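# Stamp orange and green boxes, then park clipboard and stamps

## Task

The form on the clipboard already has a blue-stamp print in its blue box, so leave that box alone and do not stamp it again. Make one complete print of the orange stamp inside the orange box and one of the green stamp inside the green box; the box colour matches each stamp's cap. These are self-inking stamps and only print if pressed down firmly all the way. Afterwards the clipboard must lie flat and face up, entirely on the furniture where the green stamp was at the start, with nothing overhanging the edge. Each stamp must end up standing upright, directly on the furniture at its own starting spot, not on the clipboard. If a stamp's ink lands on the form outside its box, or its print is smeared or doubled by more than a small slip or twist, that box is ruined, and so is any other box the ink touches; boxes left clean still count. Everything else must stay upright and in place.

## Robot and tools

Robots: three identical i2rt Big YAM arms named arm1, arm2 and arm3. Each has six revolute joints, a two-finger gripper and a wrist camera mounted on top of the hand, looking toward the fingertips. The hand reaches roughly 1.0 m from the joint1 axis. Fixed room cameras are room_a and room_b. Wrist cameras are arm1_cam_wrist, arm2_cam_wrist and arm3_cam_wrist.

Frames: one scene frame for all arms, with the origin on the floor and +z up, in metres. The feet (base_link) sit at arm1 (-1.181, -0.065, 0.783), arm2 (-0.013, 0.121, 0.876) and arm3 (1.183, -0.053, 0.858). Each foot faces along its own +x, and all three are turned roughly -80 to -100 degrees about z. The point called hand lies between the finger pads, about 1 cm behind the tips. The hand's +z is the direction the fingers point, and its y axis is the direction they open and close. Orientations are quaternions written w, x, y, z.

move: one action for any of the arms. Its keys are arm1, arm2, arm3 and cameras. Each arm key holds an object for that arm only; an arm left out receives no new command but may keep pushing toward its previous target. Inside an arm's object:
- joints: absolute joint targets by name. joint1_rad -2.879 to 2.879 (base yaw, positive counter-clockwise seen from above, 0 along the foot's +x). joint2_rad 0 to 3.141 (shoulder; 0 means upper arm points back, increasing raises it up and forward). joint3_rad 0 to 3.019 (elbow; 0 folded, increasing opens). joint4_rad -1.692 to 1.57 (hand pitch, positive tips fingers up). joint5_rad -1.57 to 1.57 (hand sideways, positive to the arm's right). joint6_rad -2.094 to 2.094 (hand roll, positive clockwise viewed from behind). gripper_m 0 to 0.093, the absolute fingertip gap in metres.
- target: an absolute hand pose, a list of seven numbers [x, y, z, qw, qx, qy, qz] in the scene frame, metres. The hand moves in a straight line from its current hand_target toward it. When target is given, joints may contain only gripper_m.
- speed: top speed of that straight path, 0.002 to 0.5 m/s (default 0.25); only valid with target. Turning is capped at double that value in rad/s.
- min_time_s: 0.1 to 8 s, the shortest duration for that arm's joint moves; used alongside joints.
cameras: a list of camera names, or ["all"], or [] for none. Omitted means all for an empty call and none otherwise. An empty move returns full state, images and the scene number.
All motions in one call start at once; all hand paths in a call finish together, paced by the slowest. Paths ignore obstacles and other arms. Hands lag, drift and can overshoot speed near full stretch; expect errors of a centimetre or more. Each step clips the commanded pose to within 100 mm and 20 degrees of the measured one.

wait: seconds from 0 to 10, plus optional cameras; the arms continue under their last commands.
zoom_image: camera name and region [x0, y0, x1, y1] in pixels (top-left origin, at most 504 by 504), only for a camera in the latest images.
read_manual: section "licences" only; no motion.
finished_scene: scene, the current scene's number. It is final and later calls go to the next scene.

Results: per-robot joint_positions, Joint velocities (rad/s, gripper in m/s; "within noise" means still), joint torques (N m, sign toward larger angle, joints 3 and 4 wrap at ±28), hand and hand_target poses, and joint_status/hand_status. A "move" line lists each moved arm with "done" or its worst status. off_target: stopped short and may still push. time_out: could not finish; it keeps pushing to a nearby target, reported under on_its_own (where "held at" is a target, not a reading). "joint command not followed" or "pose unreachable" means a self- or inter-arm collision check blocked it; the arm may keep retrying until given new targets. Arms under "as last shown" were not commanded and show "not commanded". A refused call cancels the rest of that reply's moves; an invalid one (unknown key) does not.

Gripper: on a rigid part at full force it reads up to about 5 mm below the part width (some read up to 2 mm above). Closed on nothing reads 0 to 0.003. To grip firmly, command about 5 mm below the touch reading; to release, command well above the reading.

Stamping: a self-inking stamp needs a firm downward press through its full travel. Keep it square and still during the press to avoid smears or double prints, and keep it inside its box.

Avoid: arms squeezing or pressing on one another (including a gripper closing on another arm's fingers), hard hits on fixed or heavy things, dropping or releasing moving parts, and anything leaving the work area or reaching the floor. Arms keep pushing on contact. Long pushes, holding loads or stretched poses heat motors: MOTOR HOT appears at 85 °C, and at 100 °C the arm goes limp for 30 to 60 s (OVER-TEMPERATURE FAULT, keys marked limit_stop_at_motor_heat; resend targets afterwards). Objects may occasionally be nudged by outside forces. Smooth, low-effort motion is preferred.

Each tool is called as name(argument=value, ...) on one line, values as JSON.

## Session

Scene 1 is done. On to scene 2.

move(cameras=["all"])

zoom_image(camera="room_a", region=[430, 90, 650, 290])

zoom_image(camera="room_b", region=[240, 150, 500, 330])

zoom_image(camera="room_b", region=[600, 150, 860, 350])

zoom_image(camera="room_a", region=[80, 300, 330, 500])

Scene clock: 0.00 s.
Joint torques (N m): no reading
Heat: arm1: hottest joint1_rad 30 °C; arm2: hottest joint2_rad 29 °C; arm3: hottest joint3_rad 31 °C.
Joint velocities: within noise
arm1.joint_positions: joint1_rad=-0.499 joint2_rad=+0.621 joint3_rad=+1.432 joint4_rad=-1.414 joint5_rad=-0.139 joint6_rad=-0.017 gripper_m=+0.09396
arm1.joint_status: not commanded
arm1.hand: x=-1.2152 y=-0.2831 z=+1.3260 quat_wxyz=(-0.321, -0.681, -0.563, +0.340) (m; scene frame)
arm1.hand_target: x=-1.2144 y=-0.2809 z=+1.3392 quat_wxyz=(-0.329, -0.675, -0.559, +0.351) (m; scene frame)
arm1.hand_status: not commanded
arm2.joint_positions: joint1_rad=+0.707 joint2_rad=+0.631 joint3_rad=+1.567 joint4_rad=-1.179 joint5_rad=-0.288 joint6_rad=-0.705 gripper_m=+0.09396
arm2.joint_status: not commanded
arm2.hand: x=+0.1674 y=-0.0082 z=+1.5339 quat_wxyz=(-0.515, +0.034, -0.784, +0.345) (m; scene frame)
arm2.hand_target: x=+0.1640 y=-0.0043 z=+1.5449 quat_wxyz=(-0.522, +0.037, -0.776, +0.354) (m; scene frame)
arm2.hand_status: not commanded
arm3.joint_positions: joint1_rad=+0.095 joint2_rad=+0.640 joint3_rad=+1.422 joint4_rad=-1.608 joint5_rad=-0.065 joint6_rad=+0.429 gripper_m=+0.09396
arm3.joint_status: not commanded
arm3.hand: x=+1.1772 y=-0.2489 z=+1.3567 quat_wxyz=(-0.316, -0.798, -0.478, +0.187) (m; scene frame)
arm3.hand_target: x=+1.1773 y=-0.2472 z=+1.3657 quat_wxyz=(-0.324, -0.794, -0.476, +0.193) (m; scene frame)
arm3.hand_status: not commanded
pictures: arm1_cam_wrist, arm2_cam_wrist, arm3_cam_wrist, room_a, room_b
Images, in order (width x height): arm1_cam_wrist 616x616, arm2_cam_wrist 616x616, arm3_cam_wrist 616x616, room_a 896x504, room_b 896x504.

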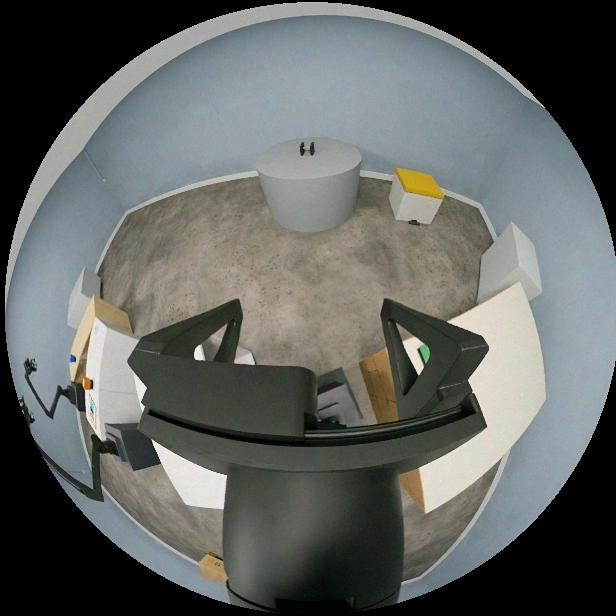

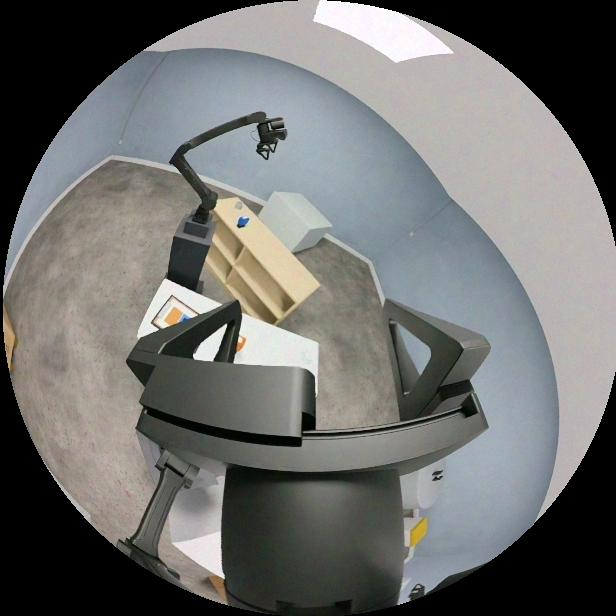

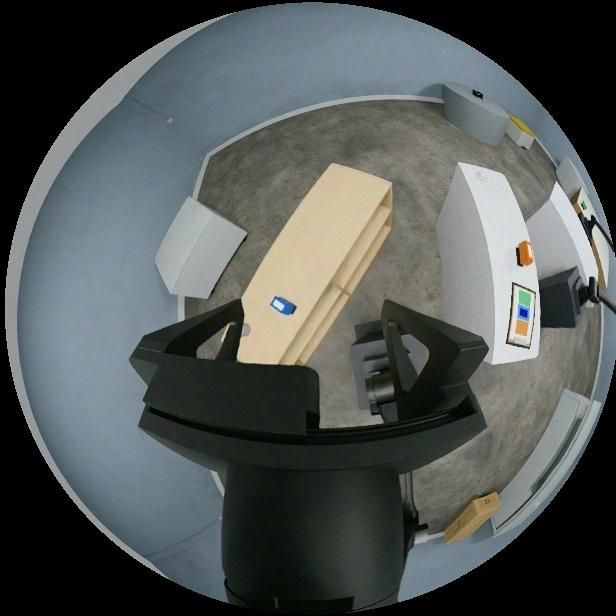

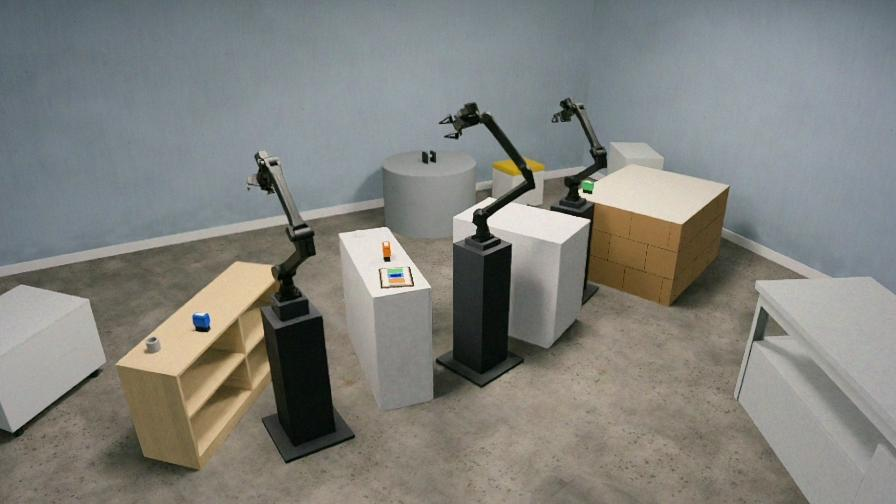

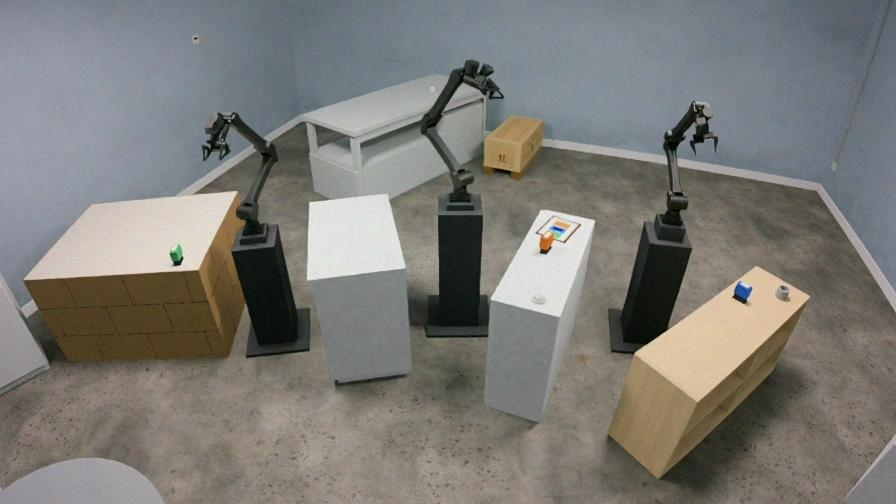

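Scaled by 2.291 from the camera's 896x504 image, which has a finer 1280x720 frame.

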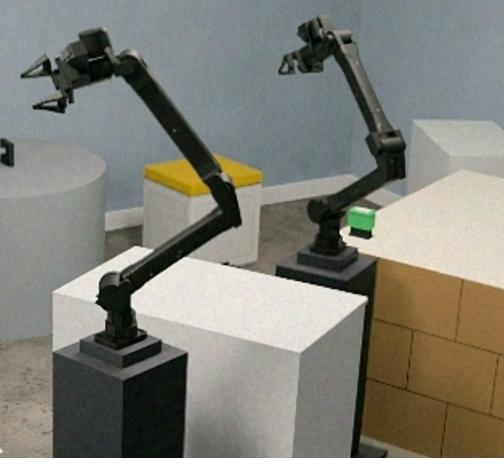

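Scaled by 1.938 from the camera's 896x504 image, which has a finer 1280x720 frame.

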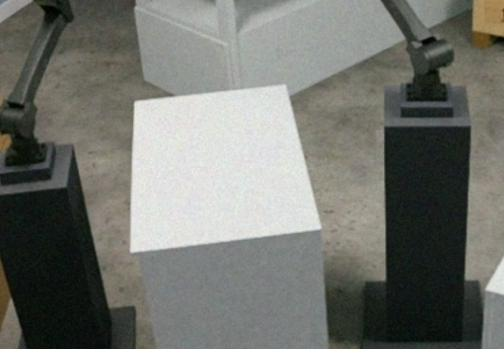

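Scaled by 1.938 from the camera's 896x504 image, which has a finer 1280x720 frame.

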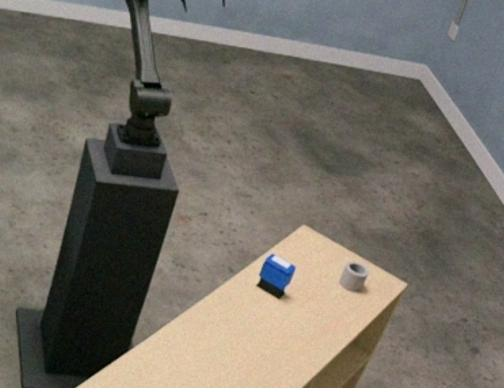

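Scaled by 2.016 from the camera's 896x504 image, which has a finer 1280x720 frame.

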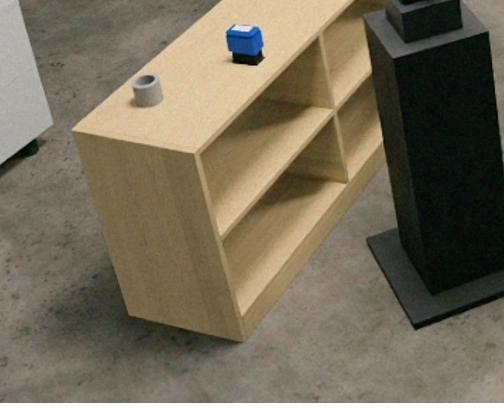

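zoom_image(camera="room_b", region=[480, 190, 620, 330])

zoom_image(camera="room_a", region=[330, 210, 450, 310])

zoom_image(camera="arm3_cam_wrist", region=[420, 150, 600, 380])

zoom_image(camera="room_b", region=[20, 180, 260, 370])

Scaled by 3.600 from the camera's 896x504 image, which has a finer 1280x720 frame.

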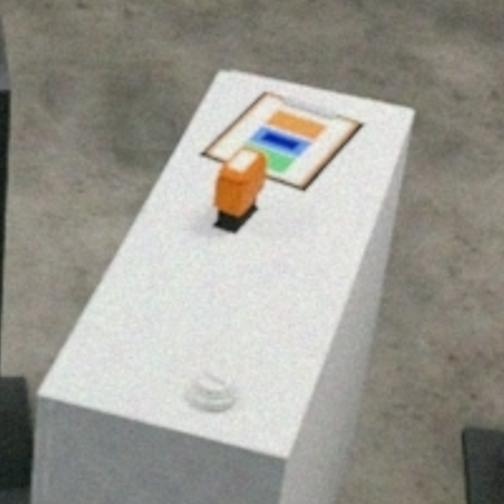

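Scaled by 4.200 from the camera's 896x504 image, which has a finer 1280x720 frame.

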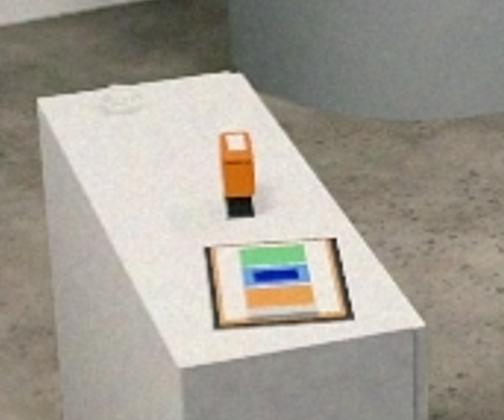

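Scaled by 2.191 from the camera's 616x616 image, which has a finer 880x880 frame.

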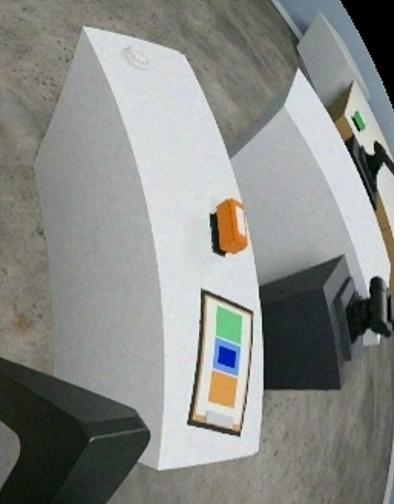

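Scaled by 2.100 from the camera's 896x504 image, which has a finer 1280x720 frame.

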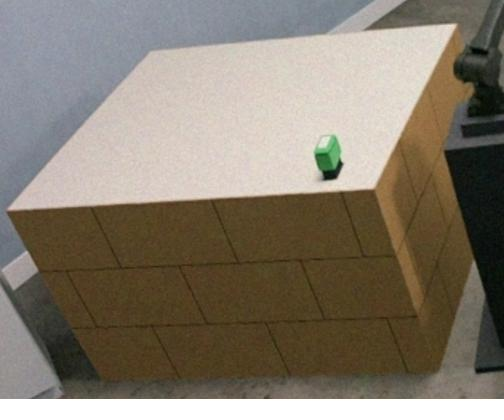

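move(arm1={"joints": {"joint1_rad": -1.37, "joint2_rad": 1.536, "joint3_rad": 1.557, "joint4_rad": -1.592, "joint5_rad": 0.0, "joint6_rad": 0.0}, "min_time_s": 3}, arm2={"joints": {"joint1_rad": 1.05, "joint2_rad": 1.786, "joint3_rad": 1.871, "joint4_rad": -1.656, "joint5_rad": 0.0, "joint6_rad": 0.0}, "min_time_s": 3}, cameras=["all"])

zoom_image(camera="arm1_cam_wrist", region=[120, 50, 470, 350])

zoom_image(camera="arm2_cam_wrist", region=[120, 50, 470, 350])

Scene clock: 4.37 s.
Joint torques (N m): arm1=[0.21 -9.93 15.36 0.08 0.05 0.19] | arm2=[1.08 -13.45 12.25 0.32 -0.02 0.05] | arm3=[-0.32 3.55 10.52 1.09 -0.09 -0.05]
Heat: arm1: hottest joint1_rad 30 °C; arm2: hottest joint2_rad 29 °C; arm3: hottest joint3_rad 31 °C.
move: arm1 done; arm2 done
Joint velocities: within noise
arm1.joint_positions: joint1_rad=-1.369 joint2_rad=+1.537 joint3_rad=+1.488 joint4_rad=-1.585 joint5_rad=-0.002 joint6_rad=-0.012 gripper_m=+0.09396
arm1.joint_status: all done
arm1.hand: x=-1.5841 y=-0.2437 z=+1.0317 quat_wxyz=(+0.008, -0.977, -0.212, -0.027) (m; scene frame)
arm1.hand_target: x=-1.5986 y=-0.2495 z=+1.0578 quat_wxyz=(+0.002, -0.979, -0.206, +0.004) (m; scene frame)
arm1.hand_status: not commanded
arm2.joint_positions: joint1_rad=+1.041 joint2_rad=+1.786 joint3_rad=+1.819 joint4_rad=-1.648 joint5_rad=-0.003 joint6_rad=-0.012 gripper_m=+0.09396
arm2.joint_status: all done
arm2.hand: x=+0.4582 y=-0.1422 z=+1.1265 quat_wxyz=(+0.021, -0.246, -0.969, -0.007) (m; scene frame)
arm2.hand_target: x=+0.4689 y=-0.1432 z=+1.1461 quat_wxyz=(+0.000, -0.248, -0.969, +0.000) (m; scene frame)
arm2.hand_status: not commanded
arm3: as last shown
pictures: arm1_cam_wrist, arm2_cam_wrist, arm3_cam_wrist, room_a, room_b
Images, in order (width x height): arm1_cam_wrist 616x616, arm2_cam_wrist 616x616, arm3_cam_wrist 616x616, room_a 896x504, room_b 896x504.

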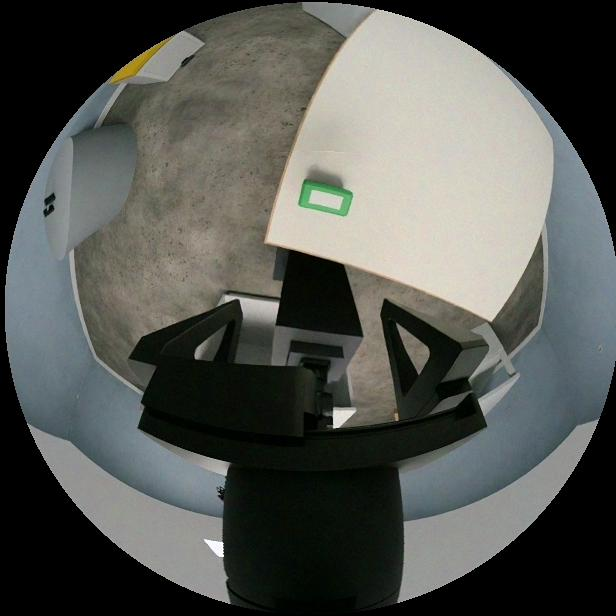

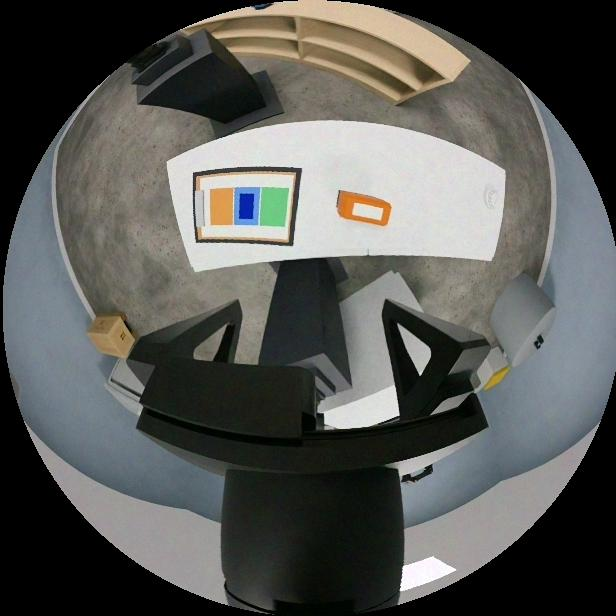

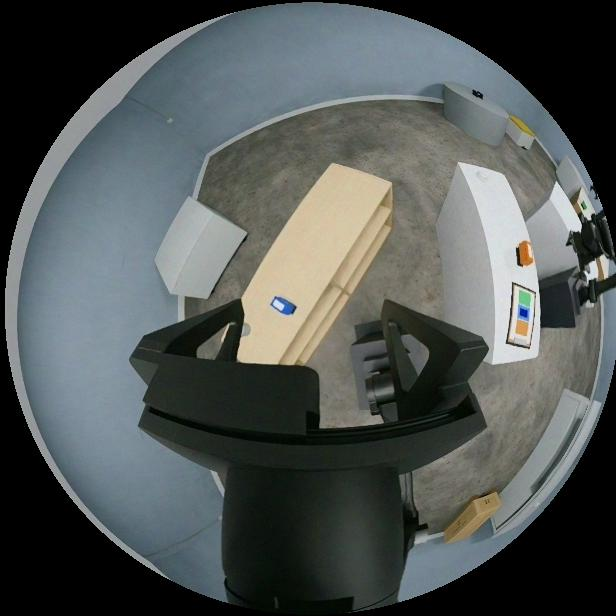

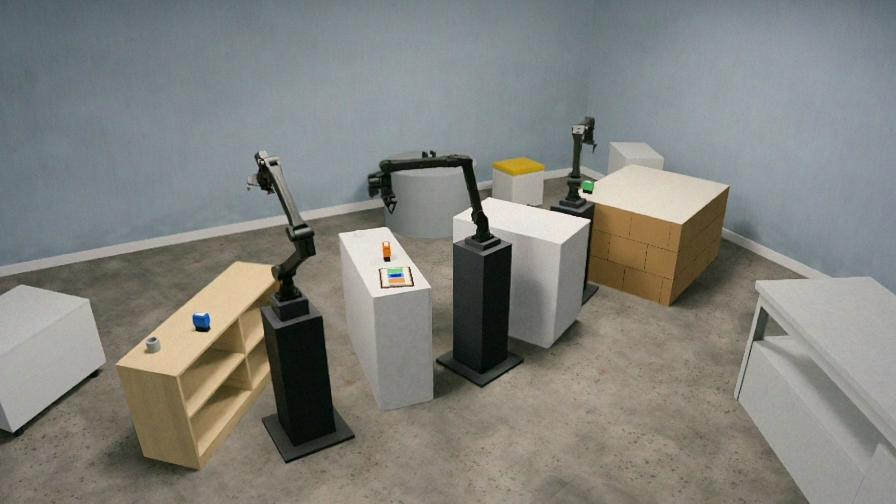

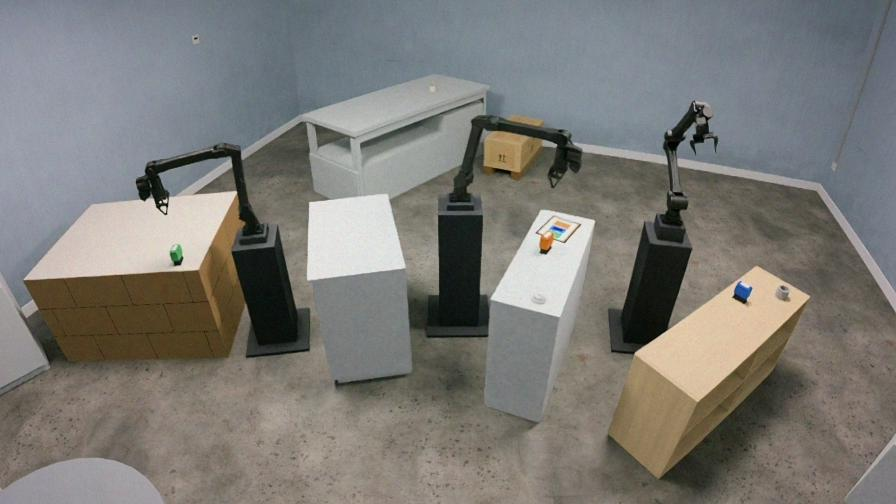

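Scaled by 1.440 from the camera's 616x616 image, which has a finer 880x880 frame.

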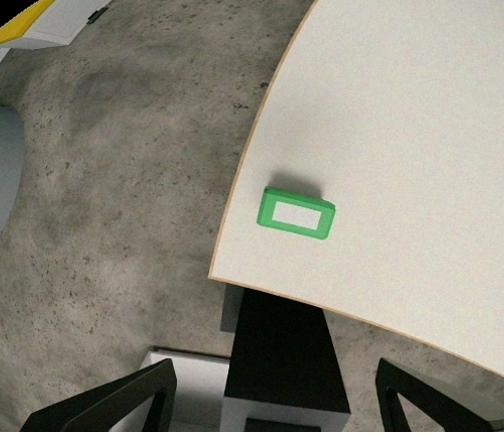

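Scaled by 1.440 from the camera's 616x616 image, which has a finer 880x880 frame.

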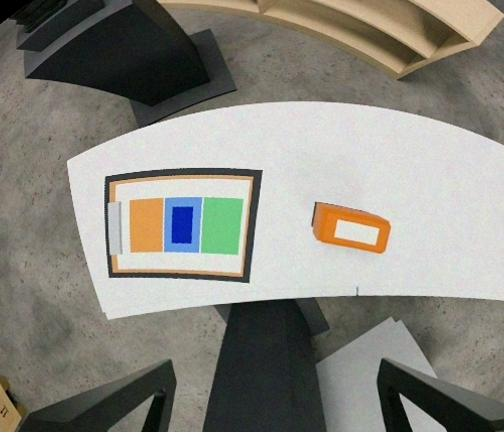

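move(arm2={"target": [0.417, -0.232, 0.97, 0, -0.4226, 0.9063, 0], "speed": 0.25}, cameras=["arm2_cam_wrist", "room_a", "room_b"])

zoom_image(camera="arm2_cam_wrist", region=[180, 130, 430, 380])

zoom_image(camera="room_b", region=[490, 150, 610, 270])

Scene clock: 11.00 s.
Joint torques (N m): arm1=[0.26 -9.93 15.27 0.09 0.03 0.18] | arm2=[-0.21 -12.69 7.98 1.07 -0.28 -0.22] | arm3=[-0.32 3.19 10.54 1.02 -0.08 -0.02]
Heat: arm1: hottest joint3_rad 32 °C; arm2: hottest joint2_rad 29 °C; arm3: hottest joint3_rad 31 °C.
move: arm2 done
Joint velocities: within noise
arm1, arm3: as last shown
arm2.joint_positions: joint1_rad=+0.875 joint2_rad=+1.854 joint3_rad=+1.516 joint4_rad=-1.231 joint5_rad=+0.002 joint6_rad=-1.546 gripper_m=+0.09396
arm2.joint_status: not commanded
arm2.hand: x=+0.4187 y=-0.2257 z=+0.9763 quat_wxyz=(+0.000, +0.422, -0.907, +0.001) (m; scene frame)
arm2.hand_target: x=+0.4169 y=-0.2319 z=+0.9700 quat_wxyz=(+0.000, +0.422, -0.906, +0.000) (m; scene frame)
arm2.hand_status: done (0.009 m and 0.2 deg from the pose sent, 0.185 m and 78.5 deg at the start)
pictures: arm2_cam_wrist, room_a, room_b
Images, in order (width x height): arm2_cam_wrist 616x616, room_a 896x504, room_b 896x504.

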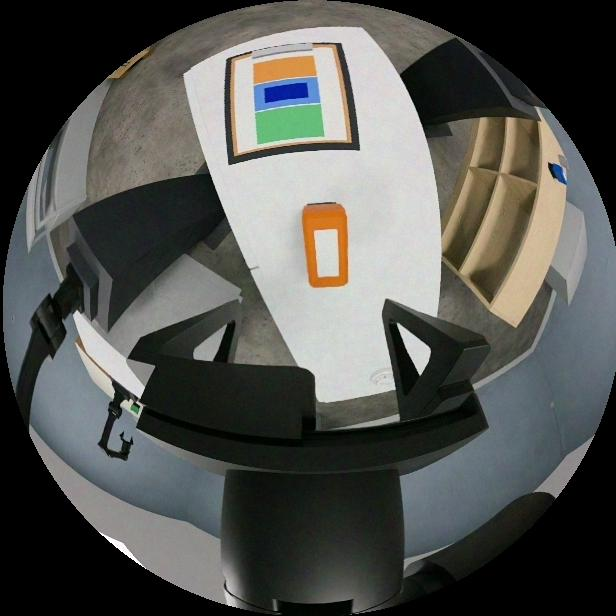

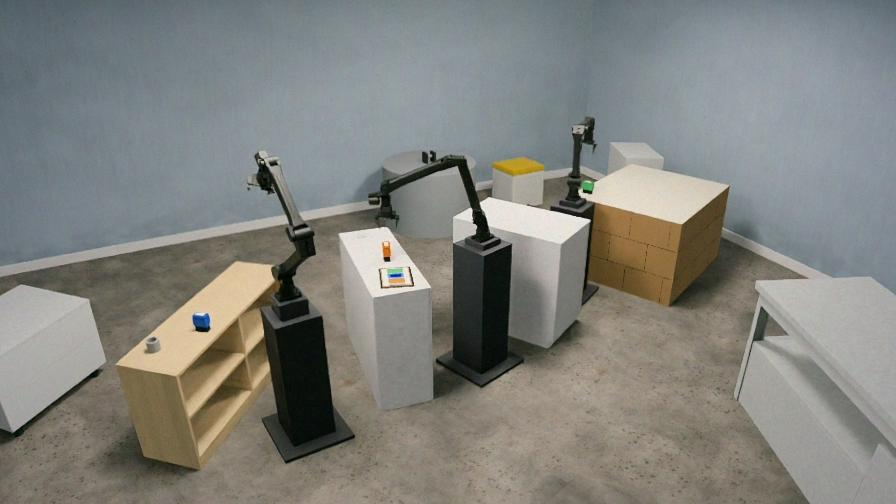

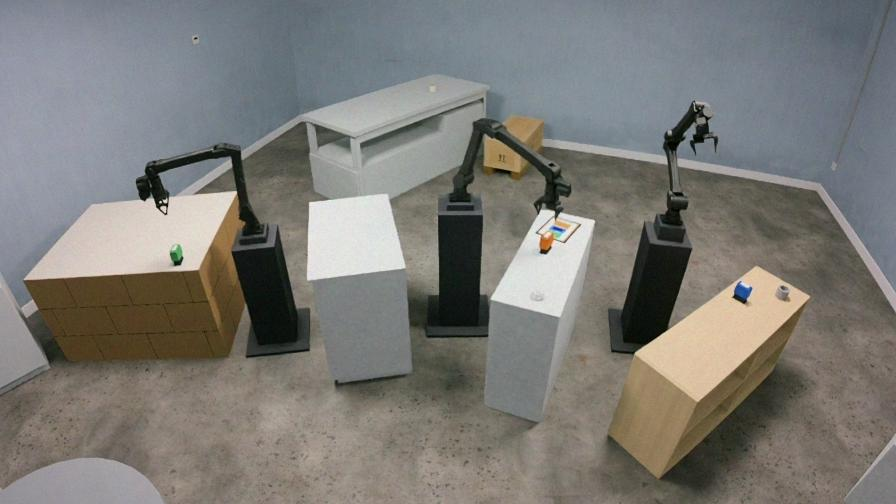

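Scaled by 2.016 from the camera's 616x616 image, which has a finer 880x880 frame.

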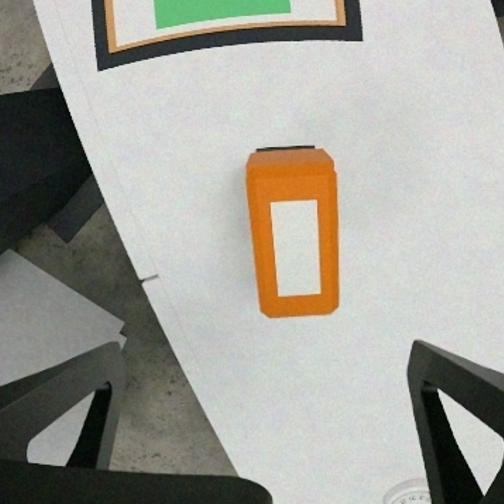

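Scaled by 4.200 from the camera's 896x504 image, which has a finer 1280x720 frame.

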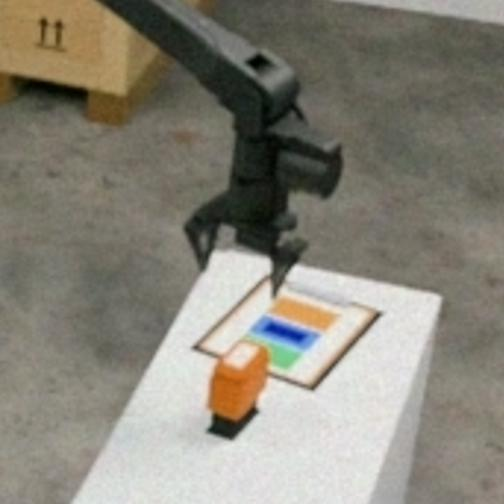

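move(arm2={"target": [0.429, -0.242, 0.845, 0, -0.4540, 0.8910, 0], "speed": 0.12}, cameras=["arm2_cam_wrist", "room_a", "room_b"])

zoom_image(camera="arm2_cam_wrist", region=[180, 130, 430, 380])

zoom_image(camera="room_b", region=[500, 190, 590, 280])

zoom_image(camera="room_a", region=[340, 190, 440, 300])

Scene clock: 13.07 s.
Joint torques (N m): arm1=[0.32 -10.05 15.28 0.23 0.06 0.18] | arm2=[-0.38 -13.98 7.16 1.02 -0.28 -0.23] | arm3=[-0.15 3.14 10.55 1.01 -0.11 -0.02]
Heat: arm1: hottest joint3_rad 32 °C; arm2: hottest joint2_rad 29 °C; arm3: hottest joint3_rad 32 °C.
move: arm2 done
Joint velocities: within noise
arm1, arm3: as last shown
arm2.joint_positions: joint1_rad=+0.875 joint2_rad=+2.043 joint3_rad=+1.444 joint4_rad=-0.975 joint5_rad=+0.002 joint6_rad=-1.616 gripper_m=+0.09396
arm2.joint_status: not commanded
arm2.hand: x=+0.4308 y=-0.2353 z=+0.8493 quat_wxyz=(+0.001, +0.454, -0.891, -0.001) (m; scene frame)
arm2.hand_target: x=+0.4288 y=-0.2419 z=+0.8450 quat_wxyz=(+0.000, +0.454, -0.891, +0.000) (m; scene frame)
arm2.hand_status: done (0.008 m and 0.2 deg from the pose sent, 0.133 m and 4.1 deg at the start)
pictures: arm2_cam_wrist, room_a, room_b
Images, in order (width x height): arm2_cam_wrist 616x616, room_a 896x504, room_b 896x504.

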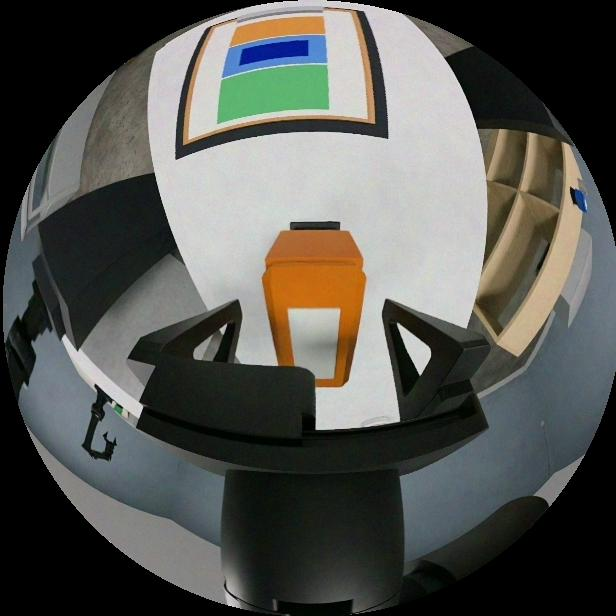

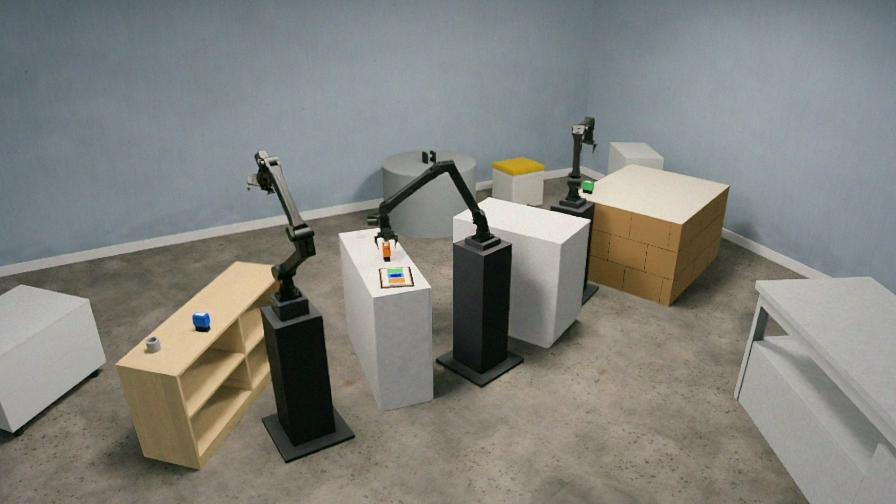

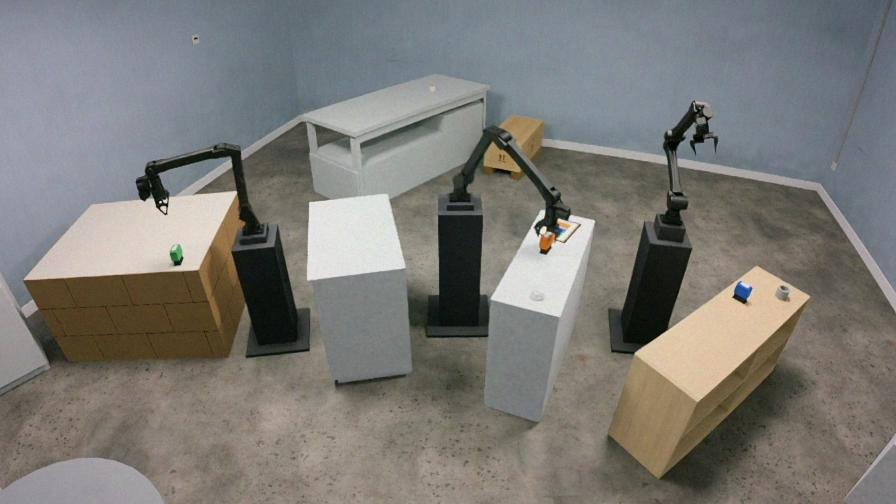

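Scaled by 2.016 from the camera's 616x616 image, which has a finer 880x880 frame.

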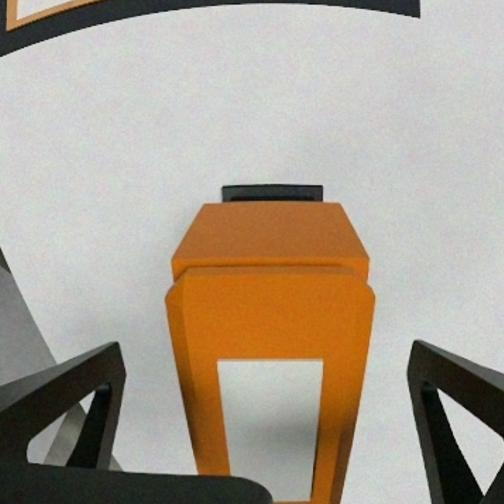

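Scaled by 5.600 from the camera's 896x504 image, which has a finer 1280x720 frame.

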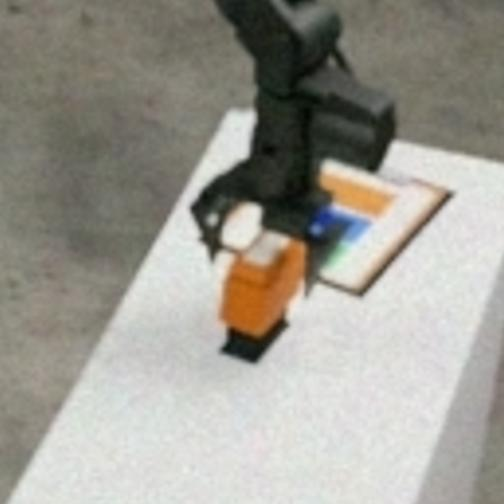

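Scaled by 4.582 from the camera's 896x504 image, which has a finer 1280x720 frame.

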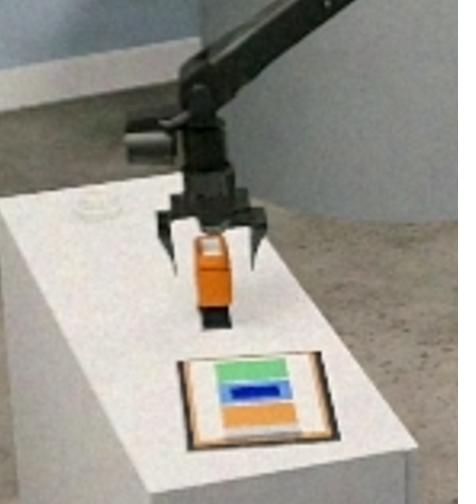

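move(arm2={"target": [0.429, -0.242, 0.837, 0, -0.4540, 0.8910, 0], "speed": 0.08}, cameras=[])

move(arm2={"joints": {"gripper_m": 0.03}}, cameras=["arm2_cam_wrist"])

zoom_image(camera="arm2_cam_wrist", region=[180, 180, 430, 430])

Scene clock: 14.27 s.
Joint torques (N m): arm1=[0.56 -9.93 15.32 0.08 0.06 0.21] | arm2=[-0.26 -13.57 6.71 1.05 -0.28 -0.22] | arm3=[-0.21 2.78 10.56 0.94 -0.1 -0.02]
Heat: arm1: hottest joint3_rad 33 °C; arm2: hottest joint2_rad 29 °C; arm3: hottest joint3_rad 32 °C.
move: arm2 off_target
Joint velocities: within noise
arm1, arm3: as last shown
arm2.joint_positions: joint1_rad=+0.875 joint2_rad=+2.048 joint3_rad=+1.444 joint4_rad=-0.959 joint5_rad=+0.002 joint6_rad=-1.617 gripper_m=+0.09396
arm2.joint_status: not commanded
arm2.hand: x=+0.4333 y=-0.2373 z=+0.8464 quat_wxyz=(-0.001, +0.454, -0.891, +0.004) (m; scene frame)
arm2.hand_target: x=+0.4288 y=-0.2418 z=+0.8370 quat_wxyz=(+0.000, +0.454, -0.891, +0.000) (m; scene frame)
arm2.hand_status: off_target (0.011 m and 0.5 deg from the pose sent, 0.014 m and 0.2 deg at the start)
pictures: none
No camera images: "cameras" was empty.

Scene clock: 14.93 s.
Joint torques (N m): arm1=[0.44 -10.05 15.32 0.18 0.04 0.21] | arm2=[-0.32 -13.63 6.75 1.02 -0.28 -0.2] | arm3=[-0.21 3.02 10.54 1.06 -0.09 -0.02]
Heat: arm1: hottest joint3_rad 33 °C; arm2: hottest joint2_rad 29 °C; arm3: hottest joint3_rad 32 °C.
move: arm2 off_target
Joint velocities: within noise
arm1, arm3: as last shown
arm2.joint_positions: joint1_rad=+0.875 joint2_rad=+2.048 joint3_rad=+1.444 joint4_rad=-0.958 joint5_rad=+0.002 joint6_rad=-1.618 gripper_m=+0.04322
arm2.joint_status: gripper_m off_target (ended at +0.04325, target +0.03000)
arm2.hand: x=+0.4335 y=-0.2375 z=+0.8464 quat_wxyz=(-0.001, +0.454, -0.891, +0.004) (m; scene frame)
arm2.hand_target: x=+0.4289 y=-0.2419 z=+0.8371 quat_wxyz=(+0.000, +0.454, -0.891, +0.000) (m; scene frame)
arm2.hand_status: not commanded
pictures: arm2_cam_wrist
Images, in order (width x height): arm2_cam_wrist 616x616.

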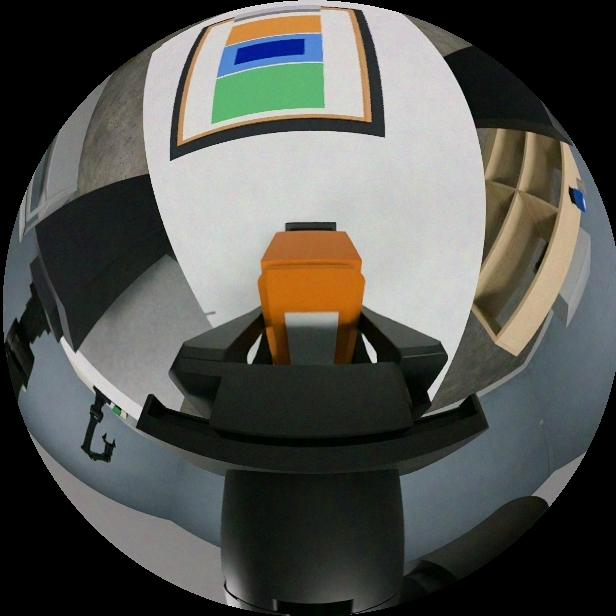

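Scaled by 2.016 from the camera's 616x616 image, which has a finer 880x880 frame.

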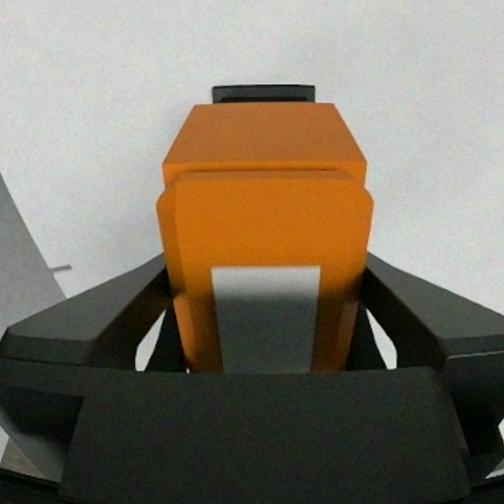

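move(arm2={"target": [0.433, -0.244, 0.93, 0, -0.4540, 0.8910, 0], "speed": 0.15}, cameras=[])

move(arm2={"target": [0.566, 0.028, 0.94, 0, 0.3007, 0.9537, 0], "speed": 0.2}, cameras=["arm2_cam_wrist", "room_b", "room_a"])

zoom_image(camera="arm2_cam_wrist", region=[180, 130, 430, 380])

zoom_image(camera="room_a", region=[330, 190, 450, 310])

Scene clock: 16.67 s.
Joint torques (N m): arm1=[0.56 -10.05 15.34 0.1 0.05 0.18] | arm2=[-0.21 -15.09 10.77 0.16 -0.26 -0.18] | arm3=[-0.32 3.43 10.47 1.03 -0.08 -0.02]
Heat: arm1: hottest joint3_rad 33 °C; arm2: hottest joint2_rad 29 °C; arm3: hottest joint3_rad 32 °C.
move: arm2 off_target
Joint velocities: within noise
arm1, arm3: as last shown
arm2.joint_positions: joint1_rad=+0.875 joint2_rad=+1.961 joint3_rad=+1.489 joint4_rad=-1.147 joint5_rad=+0.002 joint6_rad=-1.618 gripper_m=+0.04322
arm2.joint_status: not commanded
arm2.hand: x=+0.4213 y=-0.2277 z=+0.9092 quat_wxyz=(+0.011, +0.454, -0.891, -0.022) (m; scene frame)
arm2.hand_target: x=+0.4322 y=-0.2435 z=+0.9305 quat_wxyz=(+0.000, +0.454, -0.891, +0.000) (m; scene frame)
arm2.hand_status: off_target (0.029 m and 2.7 deg from the pose sent, 0.084 m and 0.5 deg at the start)
pictures: none
No camera images: "cameras" was empty.

Scene clock: 21.53 s.
Joint torques (N m): arm1=[0.56 -9.99 15.34 0.06 0.04 0.2] | arm2=[0.97 -14.1 11.69 0.28 0.02 0.04] | arm3=[-0.32 3.49 10.48 1.1 -0.09 -0.03]
Heat: arm1: hottest joint3_rad 34 °C; arm2: hottest joint2_rad 30 °C; arm3: hottest joint3_rad 32 °C.
move: arm2 off_target
Joint velocities: within noise
arm1, arm3: as last shown
arm2.joint_positions: joint1_rad=+1.384 joint2_rad=+1.958 joint3_rad=+1.531 joint4_rad=-1.183 joint5_rad=-0.004 joint6_rad=+0.440 gripper_m=+0.04322
arm2.joint_status: not commanded
arm2.hand: x=+0.5448 y=+0.0276 z=+0.9254 quat_wxyz=(+0.019, -0.298, -0.954, +0.001) (m; scene frame)
arm2.hand_target: x=+0.5650 y=+0.0282 z=+0.9405 quat_wxyz=(-0.001, -0.301, -0.954, +0.000) (m; scene frame)
arm2.hand_status: off_target (0.026 m and 2.2 deg from the pose sent, 0.295 m and 89.1 deg at the start)
pictures: arm2_cam_wrist, room_a, room_b
Images, in order (width x height): arm2_cam_wrist 616x616, room_a 896x504, room_b 896x504.

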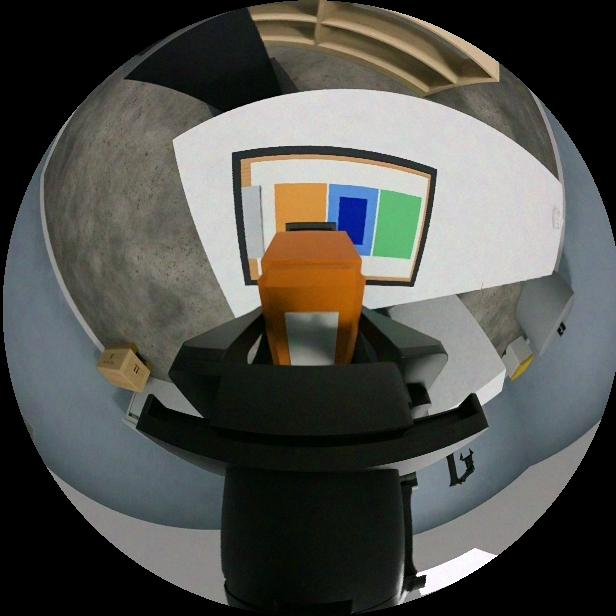

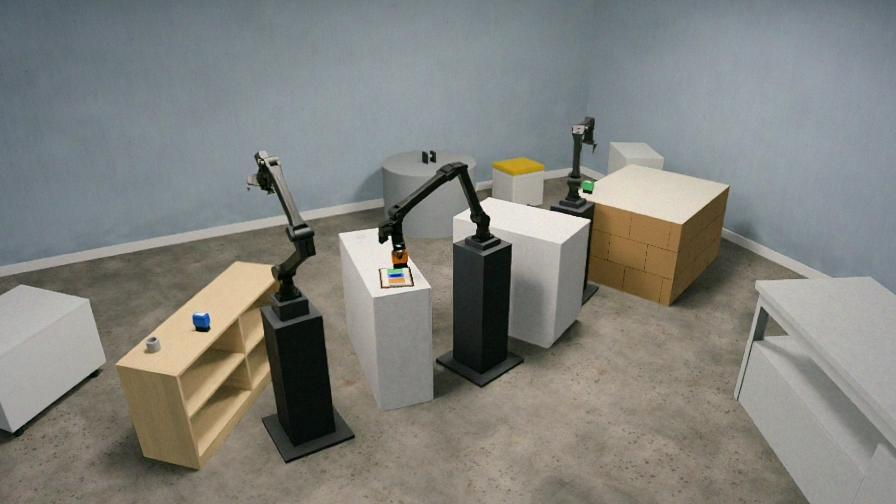

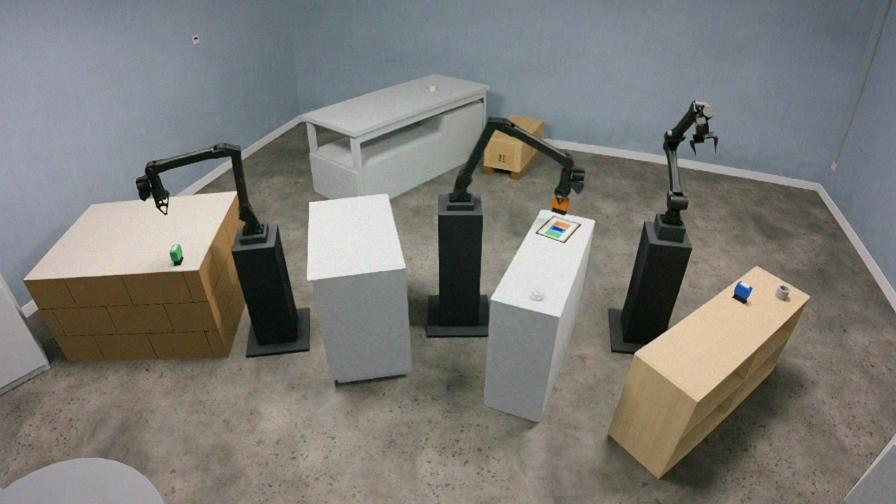

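Scaled by 2.016 from the camera's 616x616 image, which has a finer 880x880 frame.

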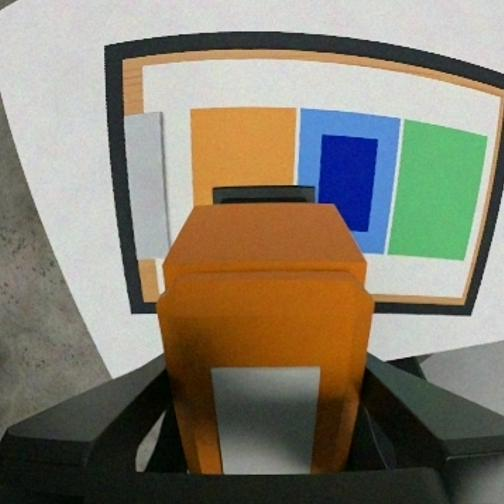

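Scaled by 4.200 from the camera's 896x504 image, which has a finer 1280x720 frame.

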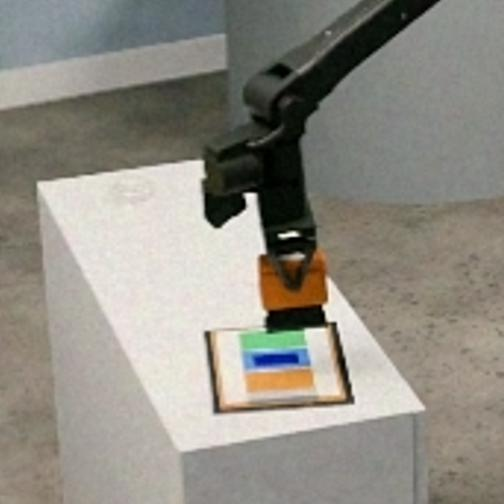

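move(arm2={"target": [0.571, 0.029, 0.866, 0, 0.3007, 0.9537, 0], "speed": 0.12}, cameras=["arm2_cam_wrist", "room_a"])

zoom_image(camera="arm2_cam_wrist", region=[180, 130, 430, 380])

zoom_image(camera="room_a", region=[330, 190, 450, 310])

Scene clock: 23.47 s.
Joint torques (N m): arm1=[0.44 -9.99 15.36 0.16 0.03 0.2] | arm2=[1.2 -15.44 7.56 1.1 0.02 0.04] | arm3=[0.15 2.96 10.52 0.95 -0.08 -0.02]
Heat: arm1: hottest joint3_rad 34 °C; arm2: hottest joint2_rad 30 °C; arm3: hottest joint3_rad 32 °C.
move: arm2 done
Joint velocities: within noise
arm1: as last shown
arm2.joint_positions: joint1_rad=+1.384 joint2_rad=+2.064 joint3_rad=+1.531 joint4_rad=-1.050 joint5_rad=-0.004 joint6_rad=+0.444 gripper_m=+0.04322
arm2.joint_status: not commanded
arm2.hand: x=+0.5657 y=+0.0240 z=+0.8657 quat_wxyz=(+0.006, -0.300, -0.954, -0.001) (m; scene frame)
arm2.hand_target: x=+0.5709 y=+0.0290 z=+0.8660 quat_wxyz=(+0.000, -0.301, -0.954, +0.000) (m; scene frame)
arm2.hand_status: done (0.007 m and 0.7 deg from the pose sent, 0.065 m and 2.3 deg at the start)
arm3.joint_positions: joint1_rad=+0.095 joint2_rad=+0.640 joint3_rad=+1.422 joint4_rad=-1.608 joint5_rad=-0.065 joint6_rad=+0.429 gripper_m=+0.09396
arm3.joint_status: not commanded
arm3.hand: x=+1.1772 y=-0.2489 z=+1.3567 quat_wxyz=(-0.316, -0.798, -0.478, +0.187) (m; scene frame)
arm3.hand_target: x=+1.1773 y=-0.2472 z=+1.3657 quat_wxyz=(-0.324, -0.794, -0.476, +0.193) (m; scene frame)
arm3.hand_status: not commanded
pictures: arm2_cam_wrist, room_a
Images, in order (width x height): arm2_cam_wrist 616x616, room_a 896x504.

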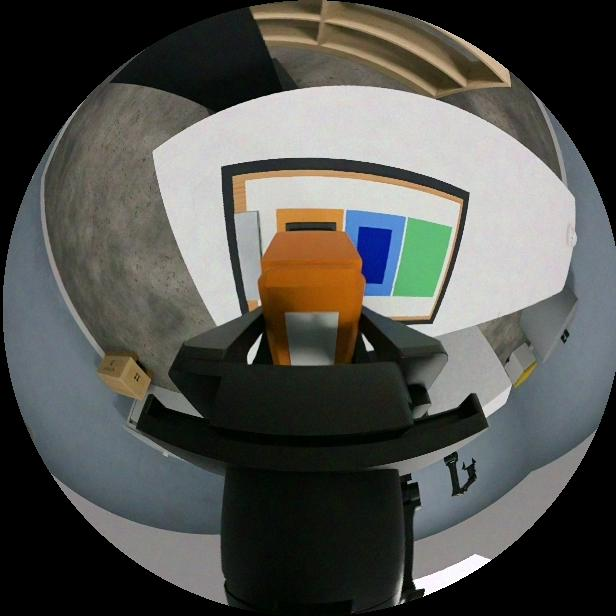

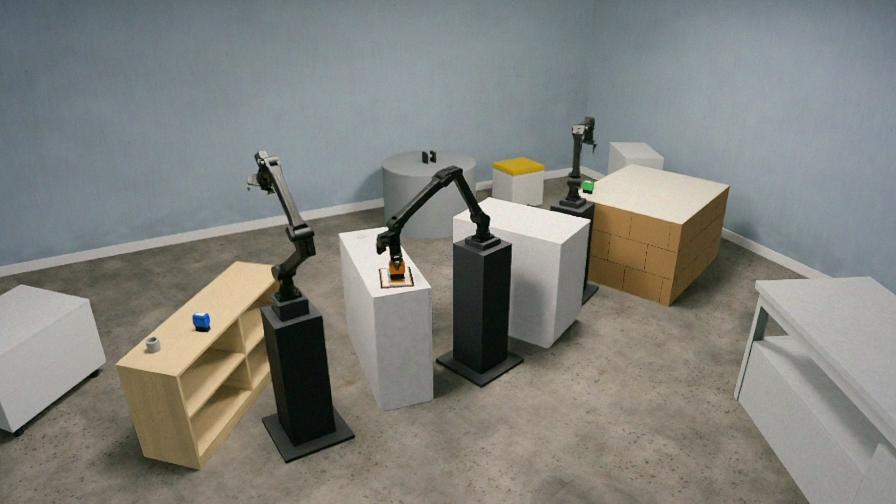

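Scaled by 2.016 from the camera's 616x616 image, which has a finer 880x880 frame.

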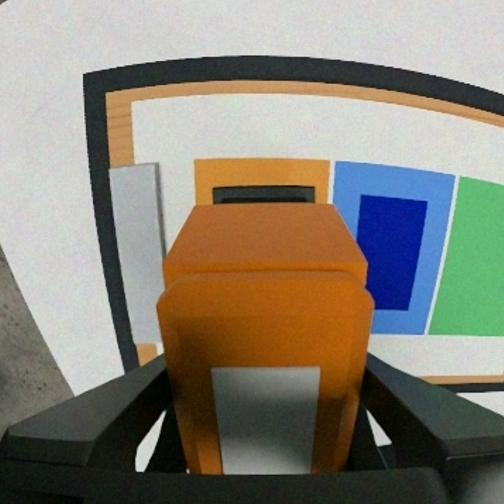

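Scaled by 4.200 from the camera's 896x504 image, which has a finer 1280x720 frame.

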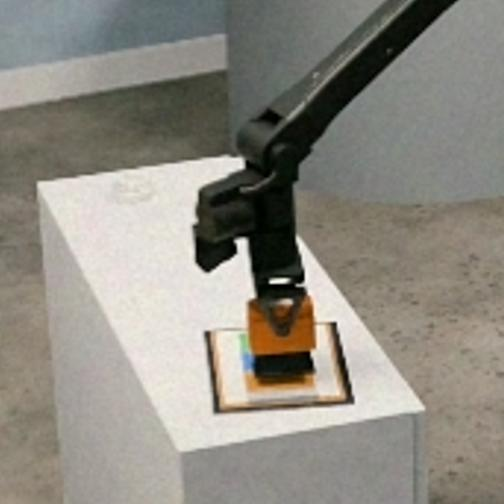

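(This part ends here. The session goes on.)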